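## Task

Lift the black key fob out of the drawer of the small wooden box and set it directly on the table surface, not on top of anything. Then push the drawer closed. The box must stay roughly in its original spot and orientation, and the remaining item must still be inside the drawer.

## Robot and tools

ROBOT. Two arms, left_arm and right_arm, each with a two-finger gripper. Each base sits on a tilted plate, and both plates hang from one metal frame behind them. For the proximity check, a plate and its half of the frame count as part of that arm. Calibrated bases in the scene frame: left_arm (+0.048, +0.320, +0.317) m, quat_wxyz (+0.957, -0.123, +0.264, +0.004); right_arm (+0.034, -0.209, +0.317) m, quat_wxyz (+0.957, +0.118, +0.266, +0.011). Joint limits in rad, base to gripper: waist -2.618..3.054, shoulder 0..3.142, elbow 0..3.142 (straight at 2.901), wrist pitch -1.571..1.571, wrist yaw -1.571..1.571, wrist roll -2.094..2.094.

FRAME. One scene frame for everything: origin at table-top height, halfway between the nominal bases; +x points out over the table, +z up, left_arm lies toward +y. Arm names do not match image left/right. On a gripper, the fingers point along its +z and open and close along its y. end_effector_position is the spot between the finger pads, just under 1 cm behind the tips. Reported poses can be a few cm off, more at long reach.

ROW. Every commanded pose is a row of 16 numbers covering both arms, even if only one moves: left_arm x, y, z, qw, qx, qy, qz, opening, then right_arm in the same order. x, y, z are an absolute target position in metres in the scene frame; the quaternion is an absolute target orientation, w first, same frame. Opening runs from -1 (closed, 0 mm gap) to +1 (fully open, about 87 mm); 0.5 is about 69 mm, 0 about 43 mm, -0.5 about 18 mm. To hold an arm still, repeat its whole pose and opening from the last result; to keep orientation, keep sending the same quaternion rather than the drifted reported one.

execute_actions(actions, cameras). actions is a list with zero or one item. Empty list: just report state (with pictures). {"rows": [[16 numbers], ...], "steps": n}: up to 15 rows and 1..15 steps of 1/30 s, default 15, one row per step, the last row repeated; at least 5 steps. Each target must lie within 0.6 m of that arm's last reported position along each of its gripper axes, or the call is refused and nothing is sent. {"steps": n} alone waits up to 300 steps counted from the last result. Pictures come only for an empty list or when cameras names them. The result is taken 5 steps before the action ends; those steps run afterwards.

move(target, speed, blend, blocking, cameras). target is one 16-number row or a list of up to 15 rows (absolute poses, no 0.6 m limit). Grippers travel in straight lines, all finishing together, 0.5 s minimum, cut off at 10 s. speed is m/s, 0.002..0.5, default 0.25 (rotation up to twice that in rad/s), one value or one per target. blend (m) rounds corners in a list; 0 stops at each. blocking=false returns about 0.5 s in. Moves do not avoid obstacles or the other arm. New openings in later targets are applied after everything stops there. The result adds a move: line: done, off_target, moving, held or fault, plus limits (paced = pose clipped, held = steps withheld). done means within 10 mm and 2 degrees; it says nothing about contact.

wait(seconds 0..10, cameras): let time pass; ends early when a move finishes. stop(cameras): brake the current move; fingers keep moving. zoom_image(camera, region [x0,y0,x1,y1] pixels, max 504x504): closer look at cam_high, cam_low, cam_left_wrist or cam_right_wrist's latest image (all 672x504). finished_scene(scene): ends the current scene (give its number) and starts the next; irreversible.

CONTROL. Each step the command is clipped to 100 mm and 20 degrees from the measured pose, then solved by damped IK, position before orientation. Weight and friction can leave the gripper low, short or tilted; small moves may not happen or go sideways, so check position and orientation after each move. Avoid paths near an arm's own base or with the wrist over the first joint axis; they can flip the shoulder. Time keeps running while you think.

RESULTS. grip_measured is the finger motor reading on the same -1..1 scale (in Joint positions, the last number per arm is 0 closed..1 open); expect about 1 mm error. To grip, command roughly 0.04 below the reading at first touch. Finger force is about 20 N per pad. Hand target is the pose the controller is now driving toward. Joint velocities marked within noise means at rest. Joint torques include gravity; the first three wrap at ±28 N m. MOTOR HOT appears at 75 °C; at 90 °C the arm folds and stops working; at 100 °C it falls. Stretched arms, held loads and pushing into unreachable poses heat motors.

CAMERAS. cam_high (overhead), cam_low, cam_left_wrist, cam_right_wrist, each with given OpenCV intrinsics and T_world_to_cam; fixed cameras may be a little off, and wrist images can lag during motion.

AVOID. Dropping things, releasing moving parts, fast impacts, hard presses, collisions between the arms (which can end the scene), anything leaving the table, and fault stops of an arm. Occasional external tugs may disturb held or loose objects.

Each tool is called after ">>>" as name(argument=value, ...), one argument or row to a line, values as JSON.

## Session

>>> execute_actions(
  actions=[],
  cameras=["all"],
)

Scene clock: 0.00 s of 6000.00 s.
left_arm: end_effector_position=(+0.0998, +0.1270, +0.2928) grip_measured=+1.000 end_effector_quat_wxyz=(-0.035, +0.687, +0.534, -0.491) | right_arm: end_effector_position=(+0.4542, -0.2631, +0.1802) grip_measured=+1.000 end_effector_quat_wxyz=(+0.210, +0.029, +0.971, -0.113)
Joint positions: left_arm=[-0.98 1.552 0.577 -0.527 0.448 0.878 1] | right_arm=[0.037 1.58 0.906 0.109 0.457 -0.116 1]
Joint velocities: within noise
Joint torques (N m): no reading
Motor temperatures (°C): left_arm=[26 35 37 31 25 28 24] | right_arm=[25 31 31 31 29 29 29]
Heat: left arm: 37 °C; right arm: 31 °C.
Hand target: left_arm +0.1015, +0.1262, +0.2930; -0.032, +0.687, +0.535, -0.491 | right_arm +0.4606, -0.2645, +0.1858; +0.220, +0.033, +0.968, -0.113

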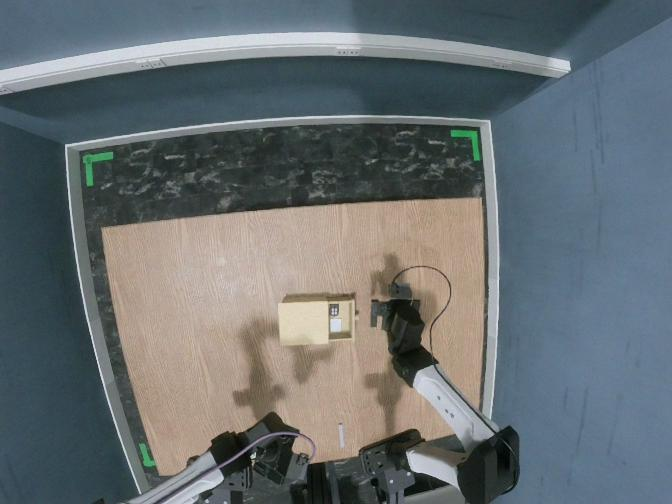

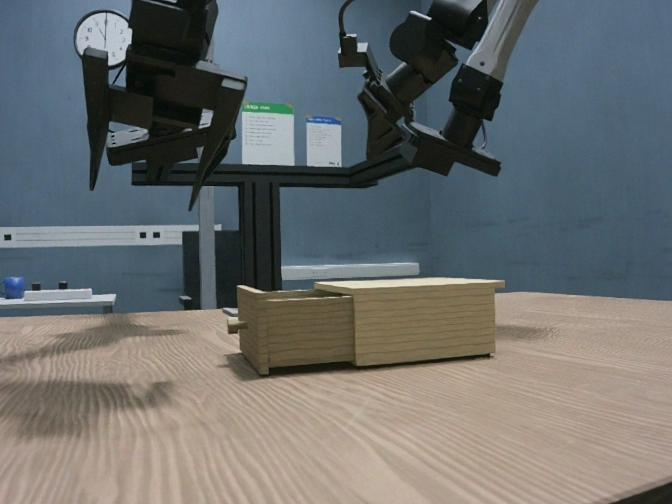

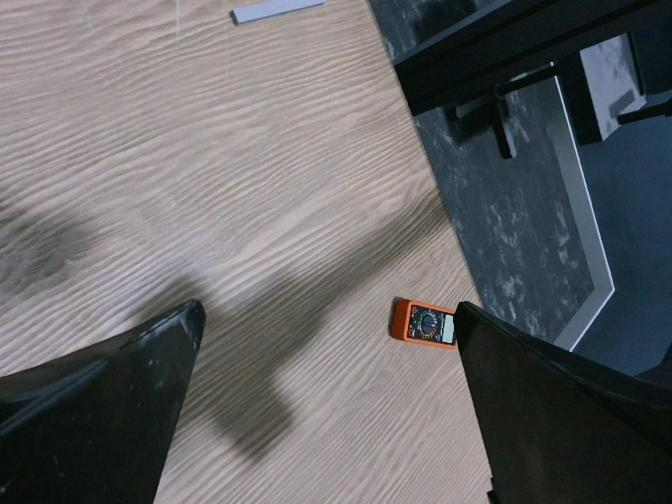

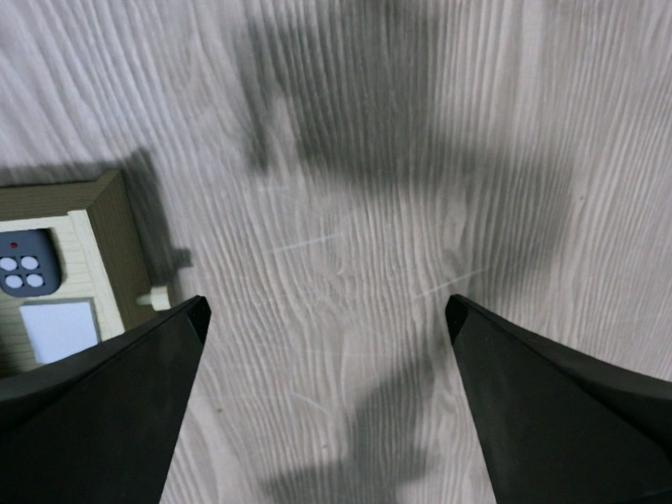

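>>> zoom_image(
  camera="cam_high",
  region=[260, 270, 400, 370],
)

>>> zoom_image(
  camera="cam_right_wrist",
  region=[0, 150, 220, 400],
)

>>> zoom_image(
  camera="cam_low",
  region=[200, 250, 530, 400],
)

Scaled by 3.600 from the camera's 672x504 image, which has a finer 960x720 frame.

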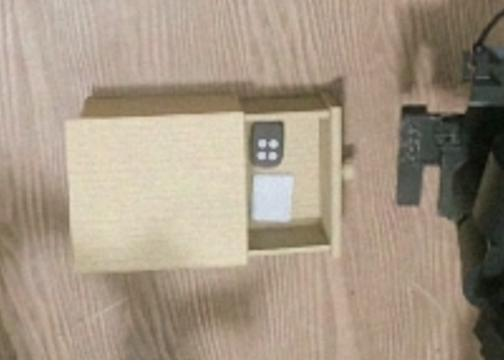

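Scaled by 2.016 from the camera's 672x504 image, which has a finer 960x720 frame.

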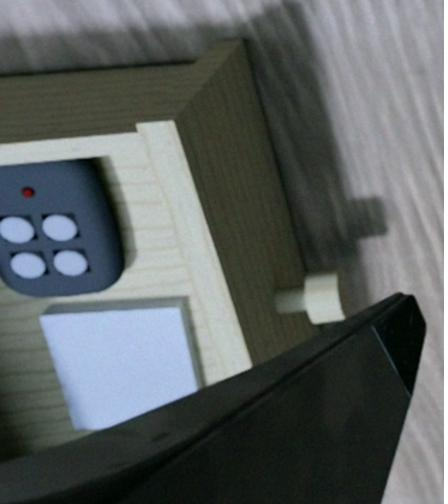

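Scaled by 1.527 from the camera's 672x504 image, which has a finer 960x720 frame.

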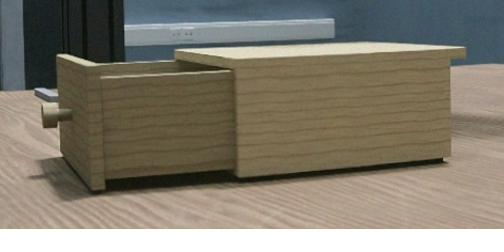

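>>> move(
  target=[0.0998,0.1270,0.2928,-0.035,0.687,0.534,-0.491,1, 0.36,-0.12,0.2,0.233,0,0.972,0,1],
  speed=0.2,
)

Scene clock: 3.40 s of 6000.00 s.
left_arm: end_effector_position=(+0.0998, +0.1270, +0.2928) grip_measured=+1.000 end_effector_quat_wxyz=(-0.035, +0.687, +0.534, -0.491) | right_arm: end_effector_position=(+0.3526, -0.1210, +0.1919) grip_measured=+1.000 end_effector_quat_wxyz=(+0.215, -0.013, +0.977, -0.003)
Joint positions: left_arm=[-0.98 1.552 0.577 -0.527 0.448 0.878 1] | right_arm=[0.46 1.492 0.559 0.239 0.567 0.128 1]
Joint velocities: within noise
Joint torques (N m): left_arm=[-3.21 -4.11 3.85 0.43 0.55 0.19] | right_arm=[3.95 -7.3 3.6 1.05 0.15 -0.03]
Motor temperatures (°C): left_arm=[26 36 38 31 25 28 24] | right_arm=[25 32 31 31 29 29 29]
Heat: left arm: 38 °C; right arm: 32 °C.
Hand target: left_arm +0.0999, +0.1270, +0.2928; -0.035, +0.687, +0.534, -0.491 | right_arm +0.3600, -0.1200, +0.1998; +0.233, +0.000, +0.973, +0.000
Off the commanded pose: left_arm 0.000 m, 0 deg | right_arm 0.011 m, 3 deg.
Kept back: nothing.
move: off_target (right_arm)
camera_calibration:
cam_right_wrist: T_world_to_cam=[[0.043605, -0.998876, 0.0185949, -0.141606], [-0.901609, -0.0313277, 0.431415, 0.251069], [-0.430348, -0.0355772, -0.901962, 0.456967], [0, 0, 0, 1]] pos_world=[0.429196, -0.117323, 0.306485]

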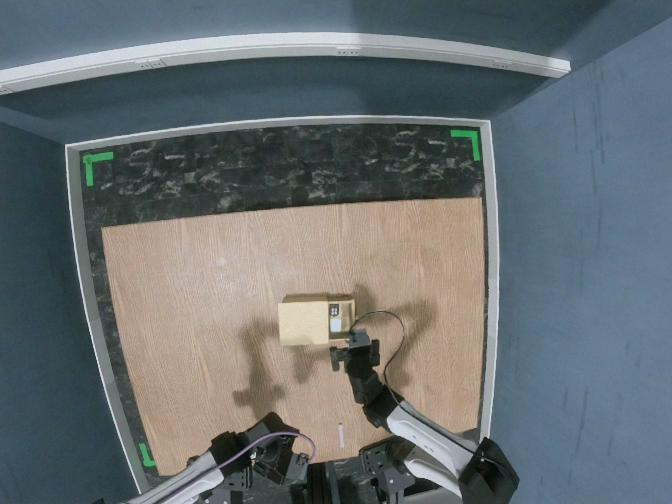

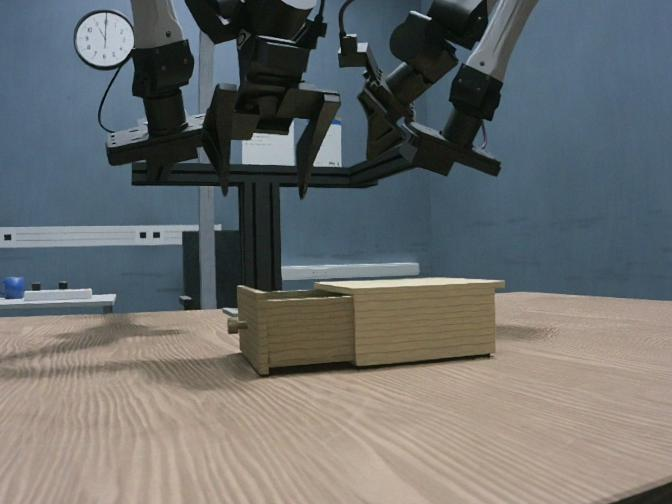

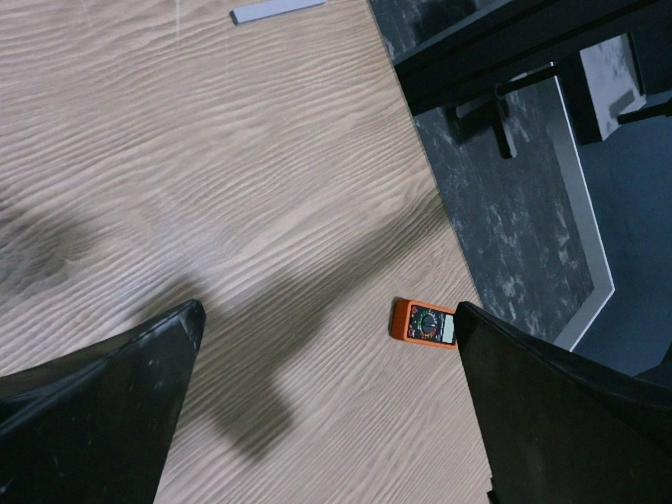

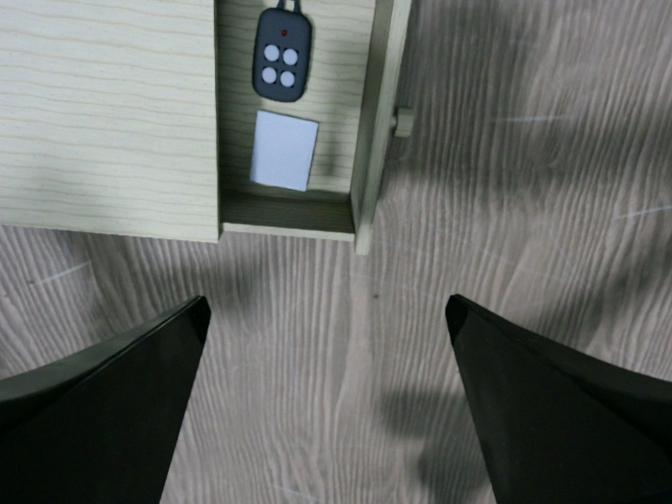

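>>> zoom_image(
  camera="cam_right_wrist",
  region=[190, 0, 430, 260],
)

>>> zoom_image(
  camera="cam_low",
  region=[80, 20, 360, 210],
)

Scaled by 1.938 from the camera's 672x504 image, which has a finer 960x720 frame.

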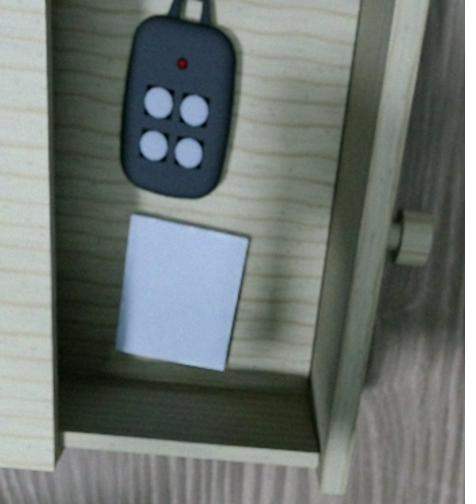

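Scaled by 1.800 from the camera's 672x504 image, which has a finer 960x720 frame.

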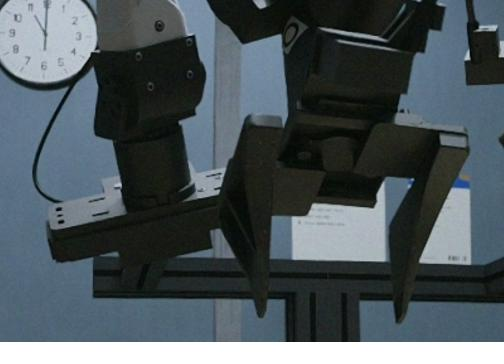

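>>> move(
  target=[0.0998,0.1270,0.2928,-0.035,0.687,0.534,-0.491,1, 0.407,-0.125,0.13,0.07,0.035,0.997,-0.002,-1],
  speed=0.15,
)

Scene clock: 8.63 s of 6000.00 s.
left_arm: end_effector_position=(+0.0998, +0.1270, +0.2928) grip_measured=+1.000 end_effector_quat_wxyz=(-0.035, +0.687, +0.534, -0.491) | right_arm: end_effector_position=(+0.4066, -0.1246, +0.1348) grip_measured=-0.973 end_effector_quat_wxyz=(+0.078, +0.029, +0.997, -0.003)
Joint positions: left_arm=[-0.98 1.552 0.577 -0.527 0.448 0.878 1] | right_arm=[0.28 1.854 1.073 -0.157 0.41 0.209 0.013]
Joint velocities: within noise
Joint torques (N m): left_arm=[-3.18 -4.08 3.78 0.44 0.54 0.2] | right_arm=[3.06 -6.48 6.15 0.34 -0.09 -0.04]
Motor temperatures (°C): left_arm=[26 36 38 31 25 28 24] | right_arm=[25 32 32 31 29 29 29]
Heat: left arm: 38 °C; right arm: 32 °C.
Hand target: left_arm +0.0999, +0.1270, +0.2928; -0.035, +0.687, +0.534, -0.491 | right_arm +0.4070, -0.1251, +0.1301; +0.070, +0.035, +0.997, -0.002
Off the commanded pose: left_arm 0.000 m, 0 deg | right_arm 0.005 m, 1 deg.
Kept back: nothing.
move: done
camera_calibration:
cam_right_wrist: T_world_to_cam=[[-0.038106, -0.999269, 0.00315634, -0.111204], [-0.749246, 0.0306614, 0.661582, 0.238941], [-0.661195, 0.0228454, -0.749866, 0.509228], [0, 0, 0, 1]] pos_world=[0.511487, -0.130083, 0.224125]

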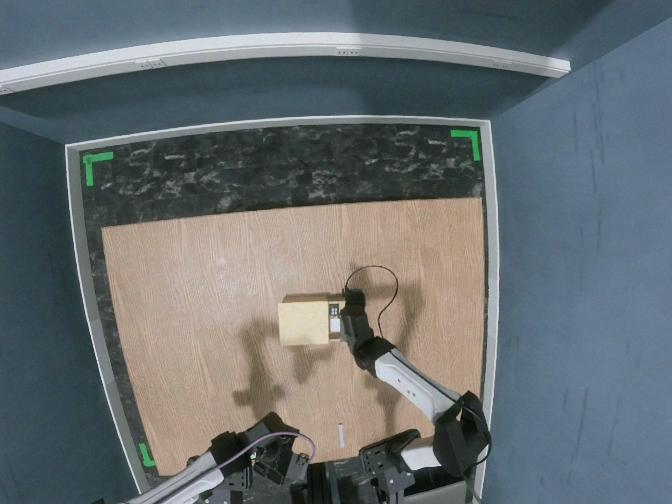

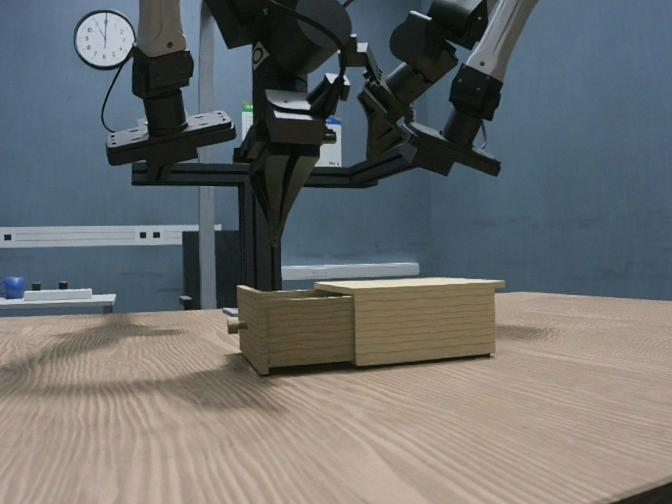

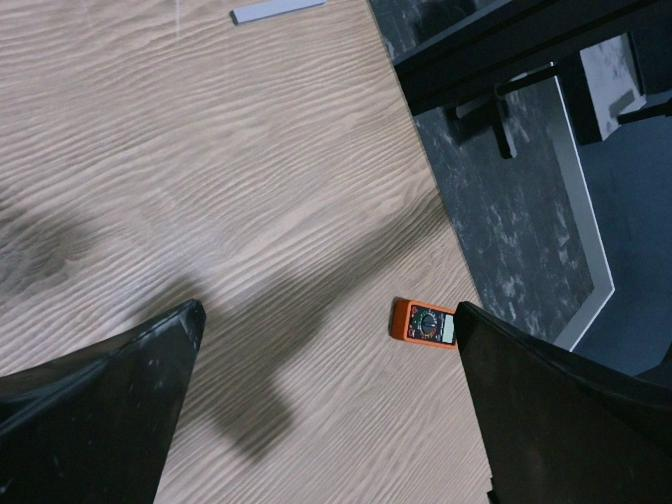

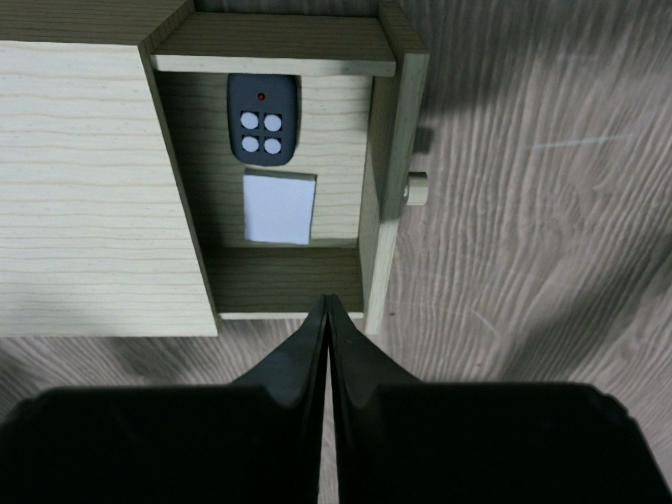

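>>> move(
  target=[0.0998,0.1270,0.2928,-0.035,0.687,0.534,-0.491,1, 0.402,-0.125,0.045,0.07,0.035,0.997,-0.002,-1],
  speed=0.1,
  cameras=["cam_right_wrist","cam_low"],
)

Scene clock: 10.60 s of 6000.00 s.
left_arm: end_effector_position=(+0.0998, +0.1270, +0.2928) grip_measured=+1.000 end_effector_quat_wxyz=(-0.035, +0.687, +0.534, -0.491) | right_arm: end_effector_position=(+0.3985, -0.1239, +0.0509) grip_measured=-0.973 end_effector_quat_wxyz=(+0.067, +0.034, +0.997, -0.004)
Joint positions: left_arm=[-0.98 1.552 0.577 -0.527 0.448 0.878 1] | right_arm=[0.205 2.128 1.133 0.058 0.366 0.162 0.013]
Joint velocities: within noise
Joint torques (N m): left_arm=[-3.17 -4.05 3.79 0.43 0.54 0.18] | right_arm=[3.34 -6.95 4.16 0.55 -0.05 -0.21]
Motor temperatures (°C): left_arm=[26 36 38 31 25 28 24] | right_arm=[25 33 32 31 29 29 29]
Heat: left arm: 38 °C; right arm: 33 °C.
Hand target: left_arm +0.0999, +0.1270, +0.2928; -0.035, +0.687, +0.534, -0.491 | right_arm +0.4019, -0.1251, +0.0452; +0.070, +0.035, +0.997, -0.002
Off the commanded pose: left_arm 0.000 m, 0 deg | right_arm 0.007 m, 0 deg.
Kept back: nothing.
move: done
camera_calibration:
cam_right_wrist: T_world_to_cam=[[-0.0475912, -0.998853, 0.00533232, -0.106812], [-0.734226, 0.0386013, 0.677807, 0.282601], [-0.677235, 0.0283425, -0.735221, 0.447273], [0, 0, 0, 1]] pos_world=[0.505318, -0.130275, 0.137865]
Images, in order (width x height): cam_low 672x504, cam_right_wrist 672x504.

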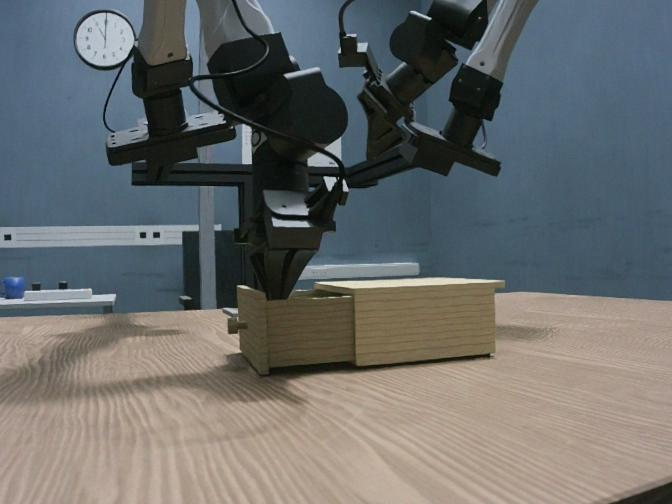

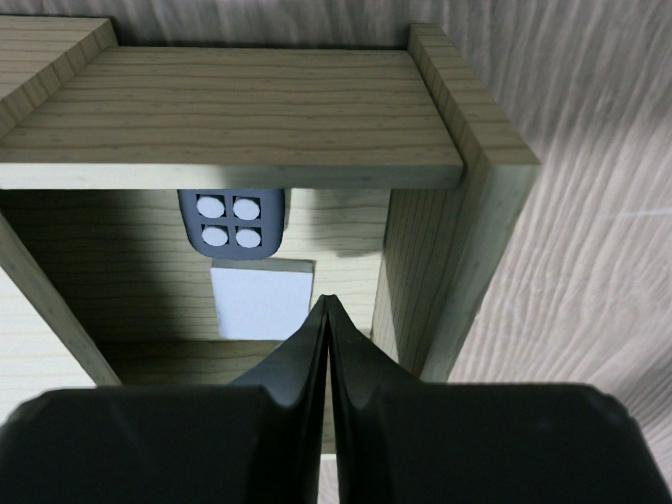

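>>> move(
  target=[0.0998,0.1270,0.2928,-0.035,0.687,0.534,-0.491,1, 0.400,-0.160,0.042,0.07,0.035,0.997,-0.002,-1],
  speed=0.04,
  cameras=["cam_right_wrist","cam_low","cam_high"],
)

Scene clock: 12.00 s of 6000.00 s.
left_arm: end_effector_position=(+0.0998, +0.1270, +0.2928) grip_measured=+1.000 end_effector_quat_wxyz=(-0.035, +0.687, +0.534, -0.491) | right_arm: end_effector_position=(+0.3992, -0.1339, +0.0426) grip_measured=-0.973 end_effector_quat_wxyz=(+0.068, +0.035, +0.997, +0.031)
Joint positions: left_arm=[-0.98 1.552 0.577 -0.527 0.448 0.878 1] | right_arm=[0.142 2.128 1.115 0.102 0.258 0.113 0.013]
Joint velocities: within noise
Joint torques (N m): left_arm=[-3.23 -4.14 3.84 0.44 0.54 0.2] | right_arm=[0.58 -9.68 1.57 0.45 0.46 -0.5]
Motor temperatures (°C): left_arm=[26 36 38 31 25 28 24] | right_arm=[25 33 32 31 29 29 29]
Heat: left arm: 38 °C; right arm: 33 °C.
Hand target: left_arm +0.0999, +0.1270, +0.2928; -0.035, +0.687, +0.534, -0.491 | right_arm +0.3996, -0.1594, +0.0422; +0.069, +0.035, +0.997, -0.002
Off the commanded pose: left_arm 0.000 m, 0 deg | right_arm 0.026 m, 4 deg.
Kept back: nothing.
move: off_target (right_arm)
camera_calibration:
cam_right_wrist: T_world_to_cam=[[-0.0439256, -0.996915, -0.0650438, -0.114965], [-0.737161, -0.0116003, 0.675618, 0.283622], [-0.674288, 0.0776246, -0.734377, 0.447306], [0, 0, 0, 1]] pos_world=[0.505638, -0.146042, 0.129393]
Images, in order (width x height): cam_high 672x504, cam_low 672x504, cam_right_wrist 672x504.

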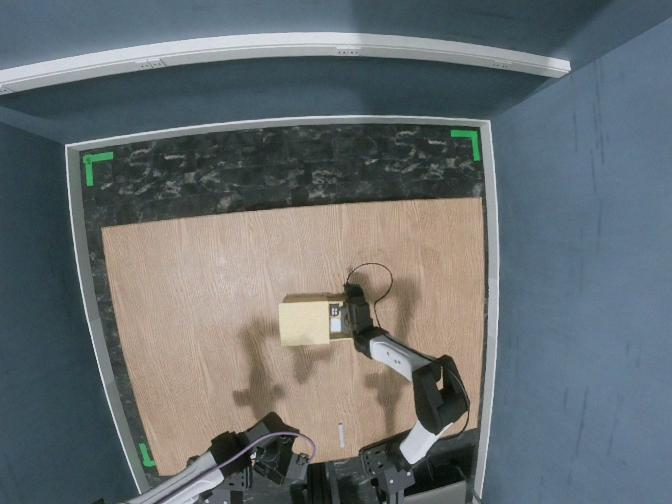

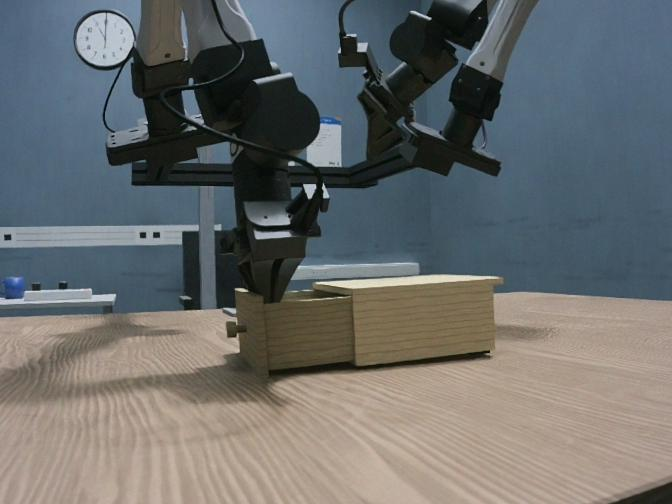

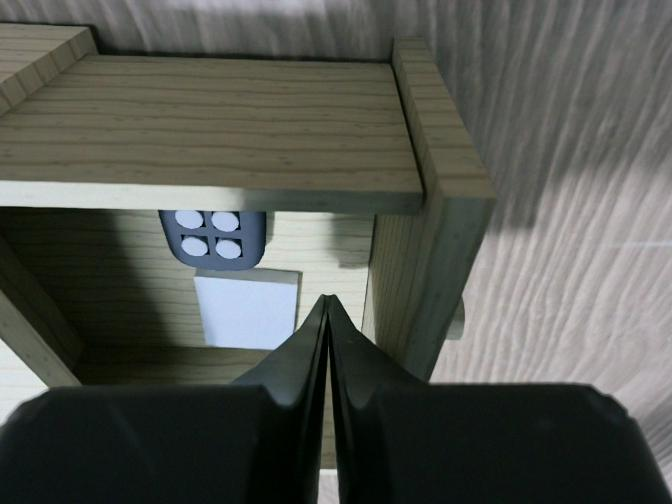

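>>> move(
  target=[
    [0.0998,0.1270,0.2928,-0.035,0.687,0.534,-0.491,1, 0.402,-0.125,0.045,0.07,0.035,0.997,-0.002,-1],
    [0.0998,0.1270,0.2928,-0.035,0.687,0.534,-0.491,1, 0.427,-0.09,0.11,0.07,0.035,0.997,-0.002,-1],
  ],
  speed=[0.05,0.1],
  blend=[0.005,0],
  cameras=["cam_right_wrist","cam_low","cam_high"],
)

Scene clock: 14.33 s of 6000.00 s.
left_arm: end_effector_position=(+0.0998, +0.1270, +0.2928) grip_measured=+1.000 end_effector_quat_wxyz=(-0.035, +0.687, +0.534, -0.491) | right_arm: end_effector_position=(+0.4104, -0.0908, +0.0941) grip_measured=-0.973 end_effector_quat_wxyz=(+0.049, +0.025, +0.998, -0.004)
Joint positions: left_arm=[-0.98 1.552 0.577 -0.527 0.448 0.878 1] | right_arm=[0.313 2.07 1.241 -0.183 0.419 0.256 0.013]
Joint velocities: within noise
Joint torques (N m): left_arm=[-3.18 -4.07 3.79 0.43 0.54 0.2] | right_arm=[5.9 -11.79 5.12 0.23 0.14 -0.03]
Motor temperatures (°C): left_arm=[26 36 38 31 25 28 24] | right_arm=[26 34 32 31 28 29 29]
Heat: left arm: 38 °C; right arm: 34 °C.
Hand target: left_arm +0.0999, +0.1270, +0.2928; -0.035, +0.687, +0.534, -0.491 | right_arm +0.4267, -0.0900, +0.1097; +0.070, +0.035, +0.997, -0.002
Off the commanded pose: left_arm 0.000 m, 0 deg | right_arm 0.023 m, 3 deg.
Kept back: nothing.
move: off_target (right_arm)
camera_calibration:
cam_right_wrist: T_world_to_cam=[[-0.0305211, -0.999514, 0.00641022, -0.0806176], [-0.710128, 0.0261968, 0.703585, 0.24734], [-0.70341, 0.0169221, -0.710583, 0.493551], [0, 0, 0, 1]] pos_world=[0.520351, -0.0954098, 0.177201]
Images, in order (width x height): cam_high 672x504, cam_low 672x504, cam_right_wrist 672x504.

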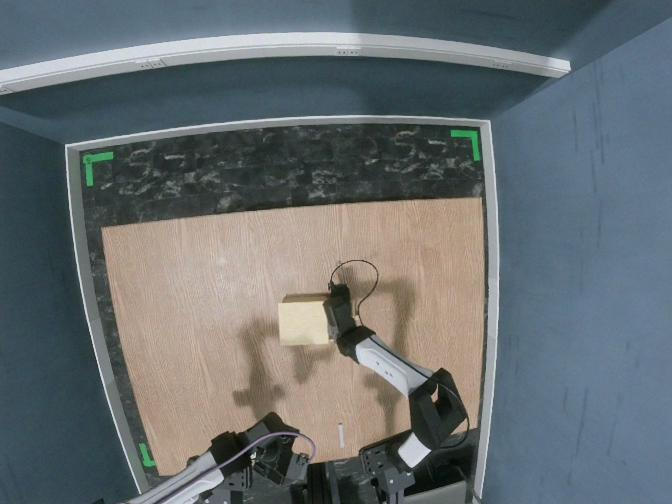

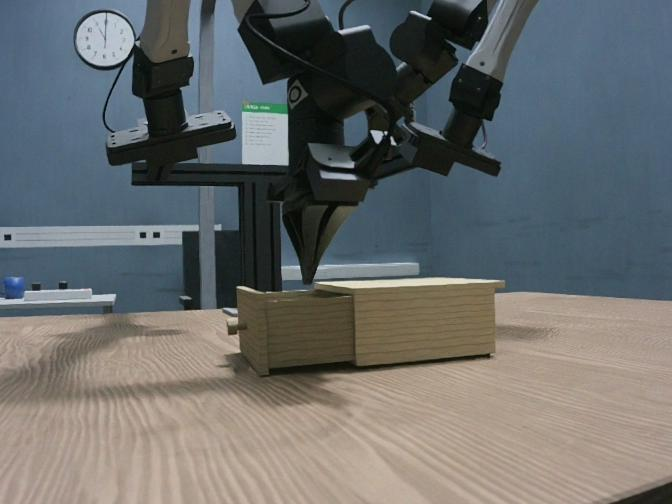

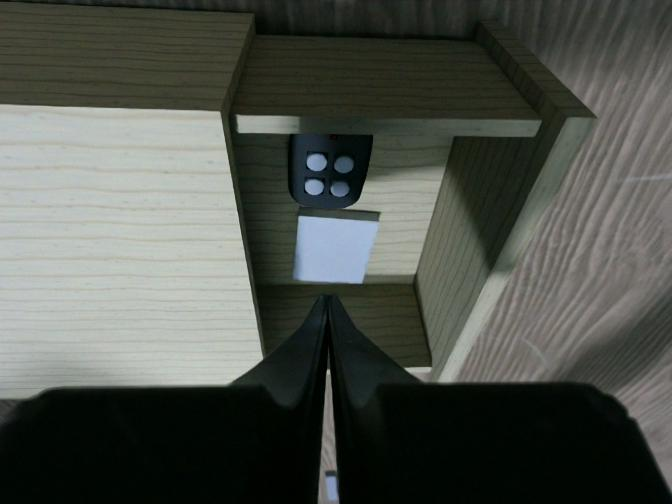

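>>> move(
  target=[0.0998,0.1270,0.2928,-0.035,0.687,0.534,-0.491,1, 0.43,-0.088,0.055,0.07,0.035,0.997,-0.002,-1],
  speed=0.06,
  cameras=["cam_right_wrist","cam_low"],
)

Scene clock: 16.17 s of 6000.00 s.
left_arm: end_effector_position=(+0.0998, +0.1270, +0.2928) grip_measured=+1.000 end_effector_quat_wxyz=(-0.035, +0.687, +0.534, -0.491) | right_arm: end_effector_position=(+0.4257, -0.0868, +0.0618) grip_measured=-0.973 end_effector_quat_wxyz=(+0.067, +0.033, +0.997, -0.004)
Joint positions: left_arm=[-0.98 1.552 0.577 -0.527 0.448 0.878 1] | right_arm=[0.288 2.182 1.31 -0.092 0.414 0.233 0.013]
Joint velocities: within noise
Joint torques (N m): left_arm=[-3.21 -4.07 3.79 0.43 0.55 0.18] | right_arm=[3.96 -7.45 5.19 0.57 -0.03 -0.24]
Motor temperatures (°C): left_arm=[26 37 38 31 25 28 24] | right_arm=[26 34 32 31 28 29 29]
Heat: left arm: 38 °C; right arm: 34 °C.
Hand target: left_arm +0.0999, +0.1270, +0.2928; -0.035, +0.687, +0.534, -0.491 | right_arm +0.4298, -0.0881, +0.0552; +0.070, +0.035, +0.997, -0.002
Off the commanded pose: left_arm 0.000 m, 0 deg | right_arm 0.008 m, 1 deg.
Kept back: nothing.
move: done
camera_calibration:
cam_right_wrist: T_world_to_cam=[[-0.0455019, -0.99895, 0.00526236, -0.0694458], [-0.734467, 0.0370245, 0.677634, 0.2937], [-0.677117, 0.0269686, -0.735381, 0.472551], [0, 0, 0, 1]] pos_world=[0.532525, -0.092991, 0.148849]
Images, in order (width x height): cam_low 672x504, cam_right_wrist 672x504.

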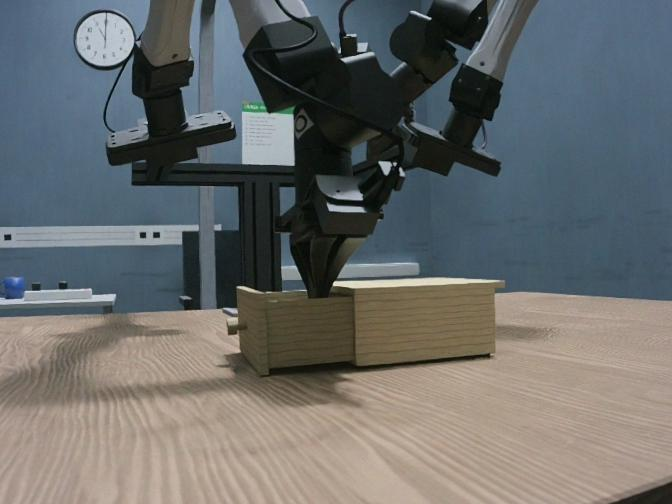

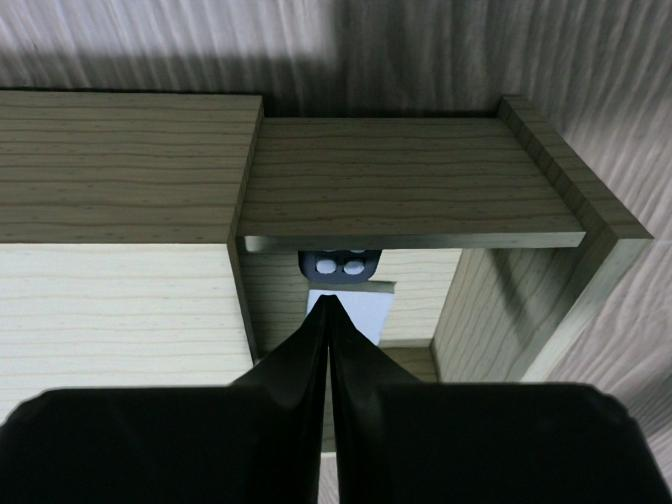

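>>> move(
  target=[0.0998,0.1270,0.2928,-0.035,0.687,0.534,-0.491,1, 0.43,-0.088,0.03,0.07,0.035,0.997,-0.002,-1],
  speed=0.04,
  cameras=["cam_right_wrist","cam_low"],
)

Scene clock: 17.33 s of 6000.00 s.
left_arm: end_effector_position=(+0.0998, +0.1270, +0.2928) grip_measured=+1.000 end_effector_quat_wxyz=(-0.035, +0.687, +0.534, -0.491) | right_arm: end_effector_position=(+0.4249, -0.0868, +0.0418) grip_measured=-0.973 end_effector_quat_wxyz=(+0.064, +0.028, +0.998, -0.006)
Joint positions: left_arm=[-0.98 1.552 0.577 -0.527 0.448 0.878 1] | right_arm=[0.272 2.247 1.344 -0.062 0.405 0.212 0.013]
Joint velocities: within noise
Joint torques (N m): left_arm=[-3.22 -4.08 3.77 0.43 0.54 0.19] | right_arm=[3.55 -6.5 5.39 0.74 -0.11 -0.18]
Motor temperatures (°C): left_arm=[26 37 38 31 25 28 24] | right_arm=[26 34 32 31 28 29 29]
Heat: left arm: 38 °C; right arm: 34 °C.
Hand target: left_arm +0.0999, +0.1270, +0.2928; -0.035, +0.687, +0.534, -0.491 | right_arm +0.4296, -0.0882, +0.0306; +0.070, +0.035, +0.997, -0.002
Off the commanded pose: left_arm 0.000 m, 0 deg | right_arm 0.013 m, 1 deg.
Kept back: nothing.
move: off_target (right_arm)
camera_calibration:
cam_right_wrist: T_world_to_cam=[[-0.036641, -0.999294, 0.00835964, -0.0733287], [-0.730783, 0.0324994, 0.681836, 0.30452], [-0.681626, 0.0188741, -0.731457, 0.45833], [0, 0, 0, 1]] pos_world=[0.53226, -0.0918242, 0.128229]
Images, in order (width x height): cam_low 672x504, cam_right_wrist 672x504.

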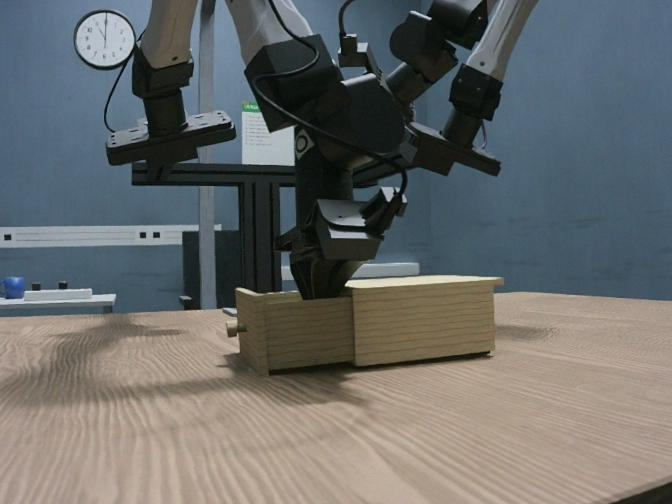

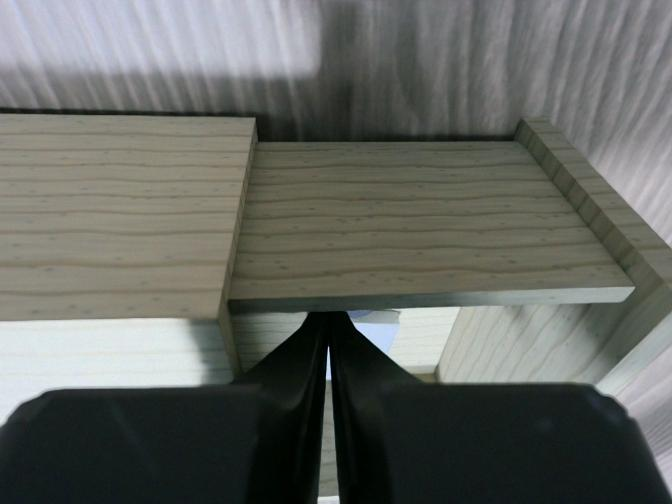

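>>> move(
  target=[0.0998,0.1270,0.2928,-0.035,0.687,0.534,-0.491,1, 0.43,-0.088,0.02,0.07,0.035,0.997,-0.002,-1],
  speed=0.03,
  cameras=["cam_right_wrist","cam_low"],
)

Scene clock: 18.27 s of 6000.00 s.
left_arm: end_effector_position=(+0.0998, +0.1270, +0.2928) grip_measured=+1.000 end_effector_quat_wxyz=(-0.035, +0.687, +0.534, -0.491) | right_arm: end_effector_position=(+0.4245, -0.0870, +0.0407) grip_measured=-0.973 end_effector_quat_wxyz=(+0.058, +0.020, +0.998, -0.007)
Joint positions: left_arm=[-0.98 1.552 0.577 -0.527 0.448 0.878 1] | right_arm=[0.272 2.256 1.36 -0.081 0.405 0.2 0.013]
Joint velocities: within noise
Joint torques (N m): left_arm=[-3.25 -4.11 3.79 0.42 0.55 0.18] | right_arm=[2.95 -5.08 5.18 1.09 -0.14 -0.19]
Motor temperatures (°C): left_arm=[26 37 38 31 25 28 24] | right_arm=[26 34 32 31 28 29 29]
Heat: left arm: 38 °C; right arm: 34 °C.
Hand target: left_arm +0.0999, +0.1270, +0.2928; -0.035, +0.687, +0.534, -0.491 | right_arm +0.4290, -0.0887, +0.0216; +0.070, +0.035, +0.997, -0.002
Off the commanded pose: left_arm 0.000 m, 0 deg | right_arm 0.021 m, 2 deg.
Kept back: nothing.
move: off_target (right_arm)
camera_calibration:
cam_right_wrist: T_world_to_cam=[[-0.0207837, -0.999707, 0.0123987, -0.0803834], [-0.723453, 0.0235976, 0.68997, 0.300777], [-0.690061, 0.00537028, -0.723731, 0.459369], [0, 0, 0, 1]] pos_world=[0.53292, -0.0899245, 0.12593]
Images, in order (width x height): cam_low 672x504, cam_right_wrist 672x504.

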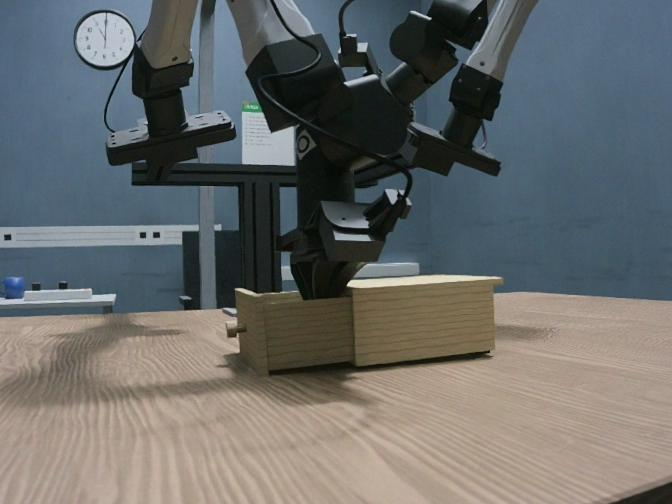

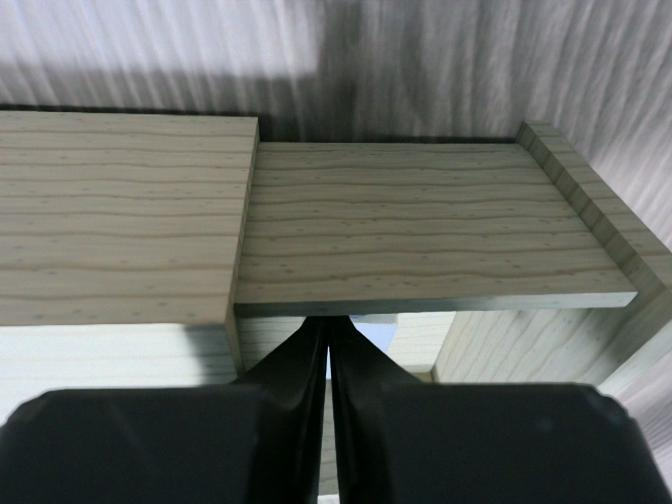

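>>> move(
  target=[0.0998,0.1270,0.2928,-0.035,0.687,0.534,-0.491,1, 0.428,-0.108,0.02,0.07,0.035,0.997,-0.002,-1],
  speed=0.04,
  cameras=["cam_right_wrist","cam_low"],
)

>>> move(
  target=[0.0998,0.1270,0.2928,-0.035,0.687,0.534,-0.491,1, 0.395,-0.108,0.15,0.165,0,0.986,0,-1],
  speed=0.12,
  cameras=["cam_right_wrist","cam_low", "cam_high"],
)

Scene clock: 19.27 s of 6000.00 s.
left_arm: end_effector_position=(+0.0998, +0.1270, +0.2928) grip_measured=+1.000 end_effector_quat_wxyz=(-0.035, +0.687, +0.534, -0.491) | right_arm: end_effector_position=(+0.4236, -0.0888, +0.0397) grip_measured=-0.973 end_effector_quat_wxyz=(+0.054, +0.016, +0.998, +0.014)
Joint positions: left_arm=[-0.98 1.552 0.577 -0.527 0.448 0.878 1] | right_arm=[0.251 2.247 1.349 -0.075 0.35 0.177 0.013]
Joint velocities: within noise
Joint torques (N m): left_arm=[-3.18 -4.05 3.81 0.42 0.53 0.19] | right_arm=[0.62 -6.84 2.03 1.21 0.15 -0.29]
Motor temperatures (°C): left_arm=[26 37 38 31 25 28 24] | right_arm=[26 34 32 31 28 29 29]
Heat: left arm: 38 °C; right arm: 34 °C.
Hand target: left_arm +0.0999, +0.1270, +0.2928; -0.035, +0.687, +0.534, -0.491 | right_arm +0.4266, -0.1086, +0.0220; +0.068, +0.035, +0.997, -0.003
Off the commanded pose: left_arm 0.000 m, 0 deg | right_arm 0.028 m, 3 deg.
Kept back: nothing.
move: off_target (right_arm)
camera_calibration:
cam_right_wrist: T_world_to_cam=[[-0.0105007, -0.999518, -0.0292148, -0.084935], [-0.717252, -0.0128284, 0.696696, 0.294759], [-0.696735, 0.0282702, -0.716772, 0.462561], [0, 0, 0, 1]] pos_world=[0.532807, -0.0941894, 0.123712]
Images, in order (width x height): cam_low 672x504, cam_right_wrist 672x504.

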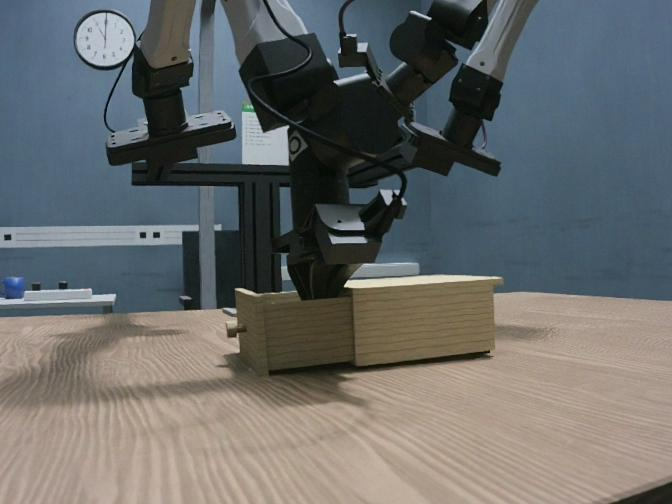

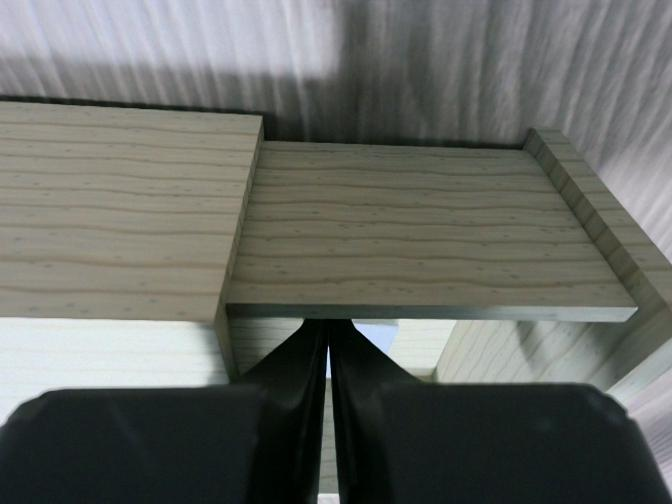

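Scene clock: 20.77 s of 6000.00 s.
left_arm: end_effector_position=(+0.0998, +0.1270, +0.2928) grip_measured=+1.000 end_effector_quat_wxyz=(-0.035, +0.687, +0.534, -0.491) | right_arm: end_effector_position=(+0.3866, -0.1079, +0.1393) grip_measured=-0.973 end_effector_quat_wxyz=(+0.146, -0.001, +0.989, +0.000)
Joint positions: left_arm=[-0.98 1.552 0.577 -0.527 0.448 0.878 1] | right_arm=[0.362 1.791 0.851 0.126 0.474 0.155 0.013]
Joint velocities: within noise
Joint torques (N m): left_arm=[-3.23 -4.1 3.82 0.44 0.55 0.2] | right_arm=[4.98 -9.81 2.82 0.8 0.16 -0.29]
Motor temperatures (°C): left_arm=[26 37 38 31 25 28 24] | right_arm=[26 34 32 31 28 29 29]
Heat: left arm: 38 °C; right arm: 34 °C.
Hand target: left_arm +0.0999, +0.1270, +0.2928; -0.035, +0.687, +0.534, -0.491 | right_arm +0.3949, -0.1080, +0.1497; +0.165, +0.000, +0.986, +0.000
Off the commanded pose: left_arm 0.000 m, 0 deg | right_arm 0.014 m, 2 deg.
Kept back: nothing.
move: off_target (right_arm)
camera_calibration:
cam_right_wrist: T_world_to_cam=[[0.0216498, -0.999752, 0.00527869, -0.118749], [-0.833407, -0.0151306, 0.552453, 0.263314], [-0.552236, -0.0163598, -0.833527, 0.464337], [0, 0, 0, 1]] pos_world=[0.478443, -0.107139, 0.242196]
Images, in order (width x height): cam_high 672x504, cam_low 672x504, cam_right_wrist 672x504.

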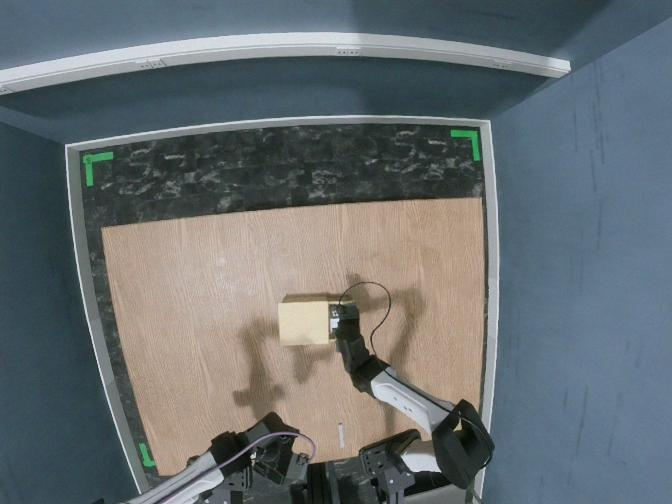

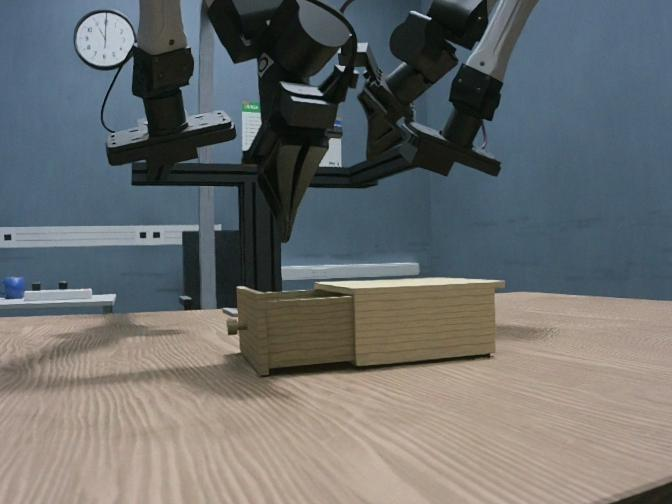

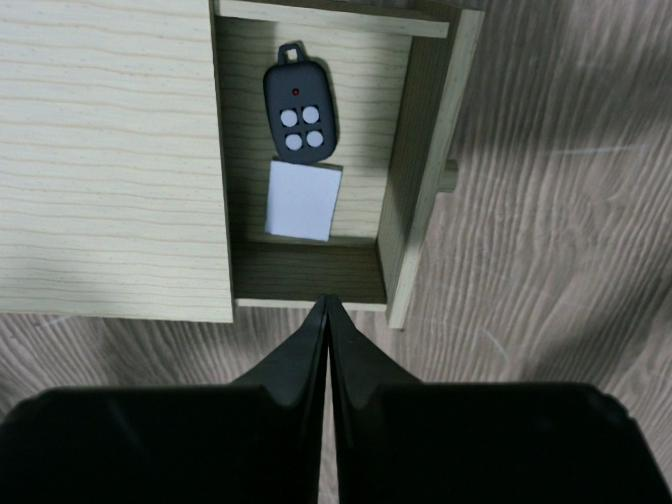

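>>> move(
  target=[0.0998,0.1270,0.2928,-0.035,0.687,0.534,-0.491,1, 0.427,-0.107,0.092,0.0633,-0.0633,0.9918,0.0916,0.02],
  speed=0.12,
  cameras=["cam_right_wrist","cam_low"],
)

Scene clock: 24.33 s of 6000.00 s.
left_arm: end_effector_position=(+0.0998, +0.1270, +0.2928) grip_measured=+1.000 end_effector_quat_wxyz=(-0.035, +0.687, +0.534, -0.491) | right_arm: end_effector_position=(+0.4278, -0.1057, +0.0978) grip_measured=+0.020 end_effector_quat_wxyz=(+0.071, -0.060, +0.992, +0.089)
Joint positions: left_arm=[-0.98 1.552 0.577 -0.527 0.448 0.878 1] | right_arm=[0.21 2.006 1.204 -0.116 0.169 -0.015 0.51]
Joint velocities: within noise
Joint torques (N m): left_arm=[-3.23 -4.08 3.84 0.44 0.55 0.19] | right_arm=[3.33 -7.05 5.85 0.41 -0.25 -0.26]
Motor temperatures (°C): left_arm=[27 37 39 30 25 28 24] | right_arm=[26 35 32 31 28 29 29]
Heat: left arm: 39 °C; right arm: 35 °C.
Hand target: left_arm +0.0999, +0.1270, +0.2928; -0.035, +0.687, +0.534, -0.491 | right_arm +0.4268, -0.1070, +0.0920; +0.063, -0.063, +0.992, +0.092
Off the commanded pose: left_arm 0.000 m, 0 deg | right_arm 0.006 m, 1 deg.
Kept back: nothing.
move: done
camera_calibration:
cam_right_wrist: T_world_to_cam=[[0.152406, -0.97406, -0.167272, -0.153531], [-0.725304, -0.225202, 0.650553, 0.242578], [-0.671347, 0.022175, -0.740811, 0.498478], [0, 0, 0, 1]] pos_world=[0.533994, -0.105973, 0.185787]
Images, in order (width x height): cam_low 672x504, cam_right_wrist 672x504.

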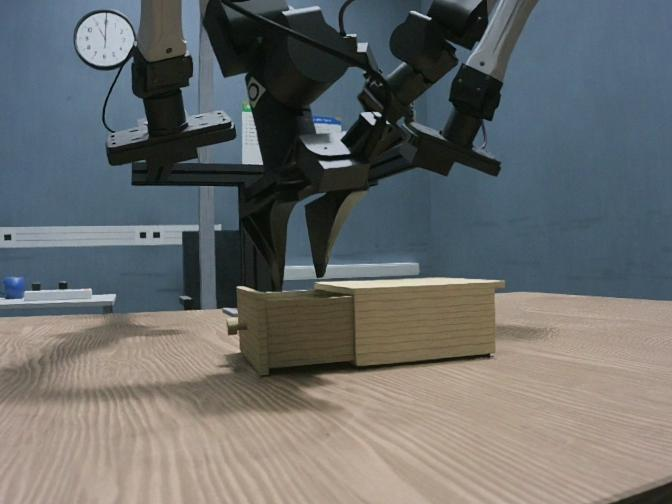

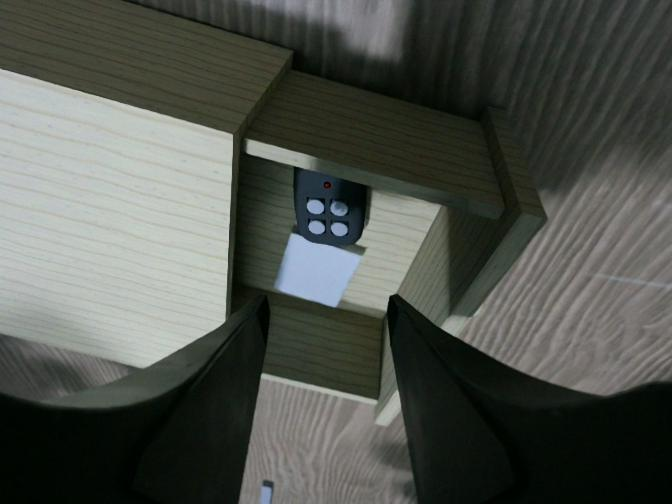

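>>> zoom_image(
  camera="cam_low",
  region=[210, 110, 410, 310],
)

>>> zoom_image(
  camera="cam_right_wrist",
  region=[180, 120, 580, 440],
)

Scaled by 2.520 from the camera's 672x504 image, which has a finer 960x720 frame.

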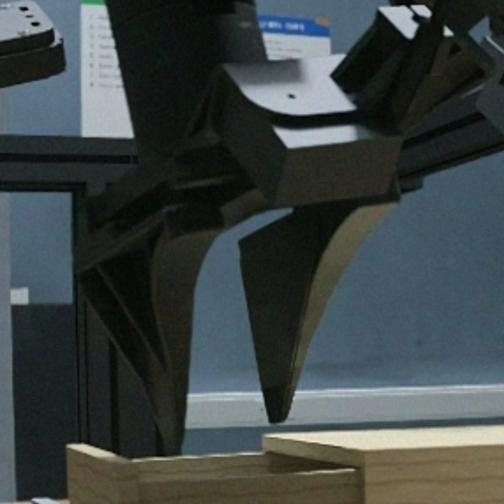

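Scaled by 1.260 from the camera's 672x504 image, which has a finer 960x720 frame.

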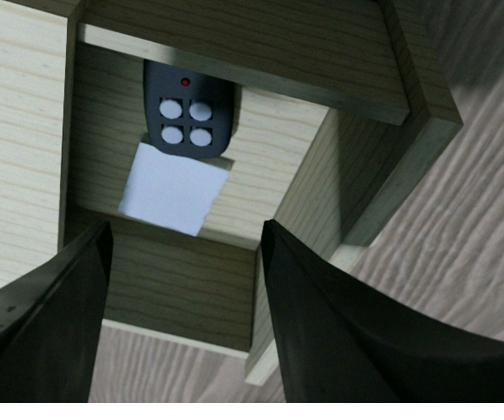

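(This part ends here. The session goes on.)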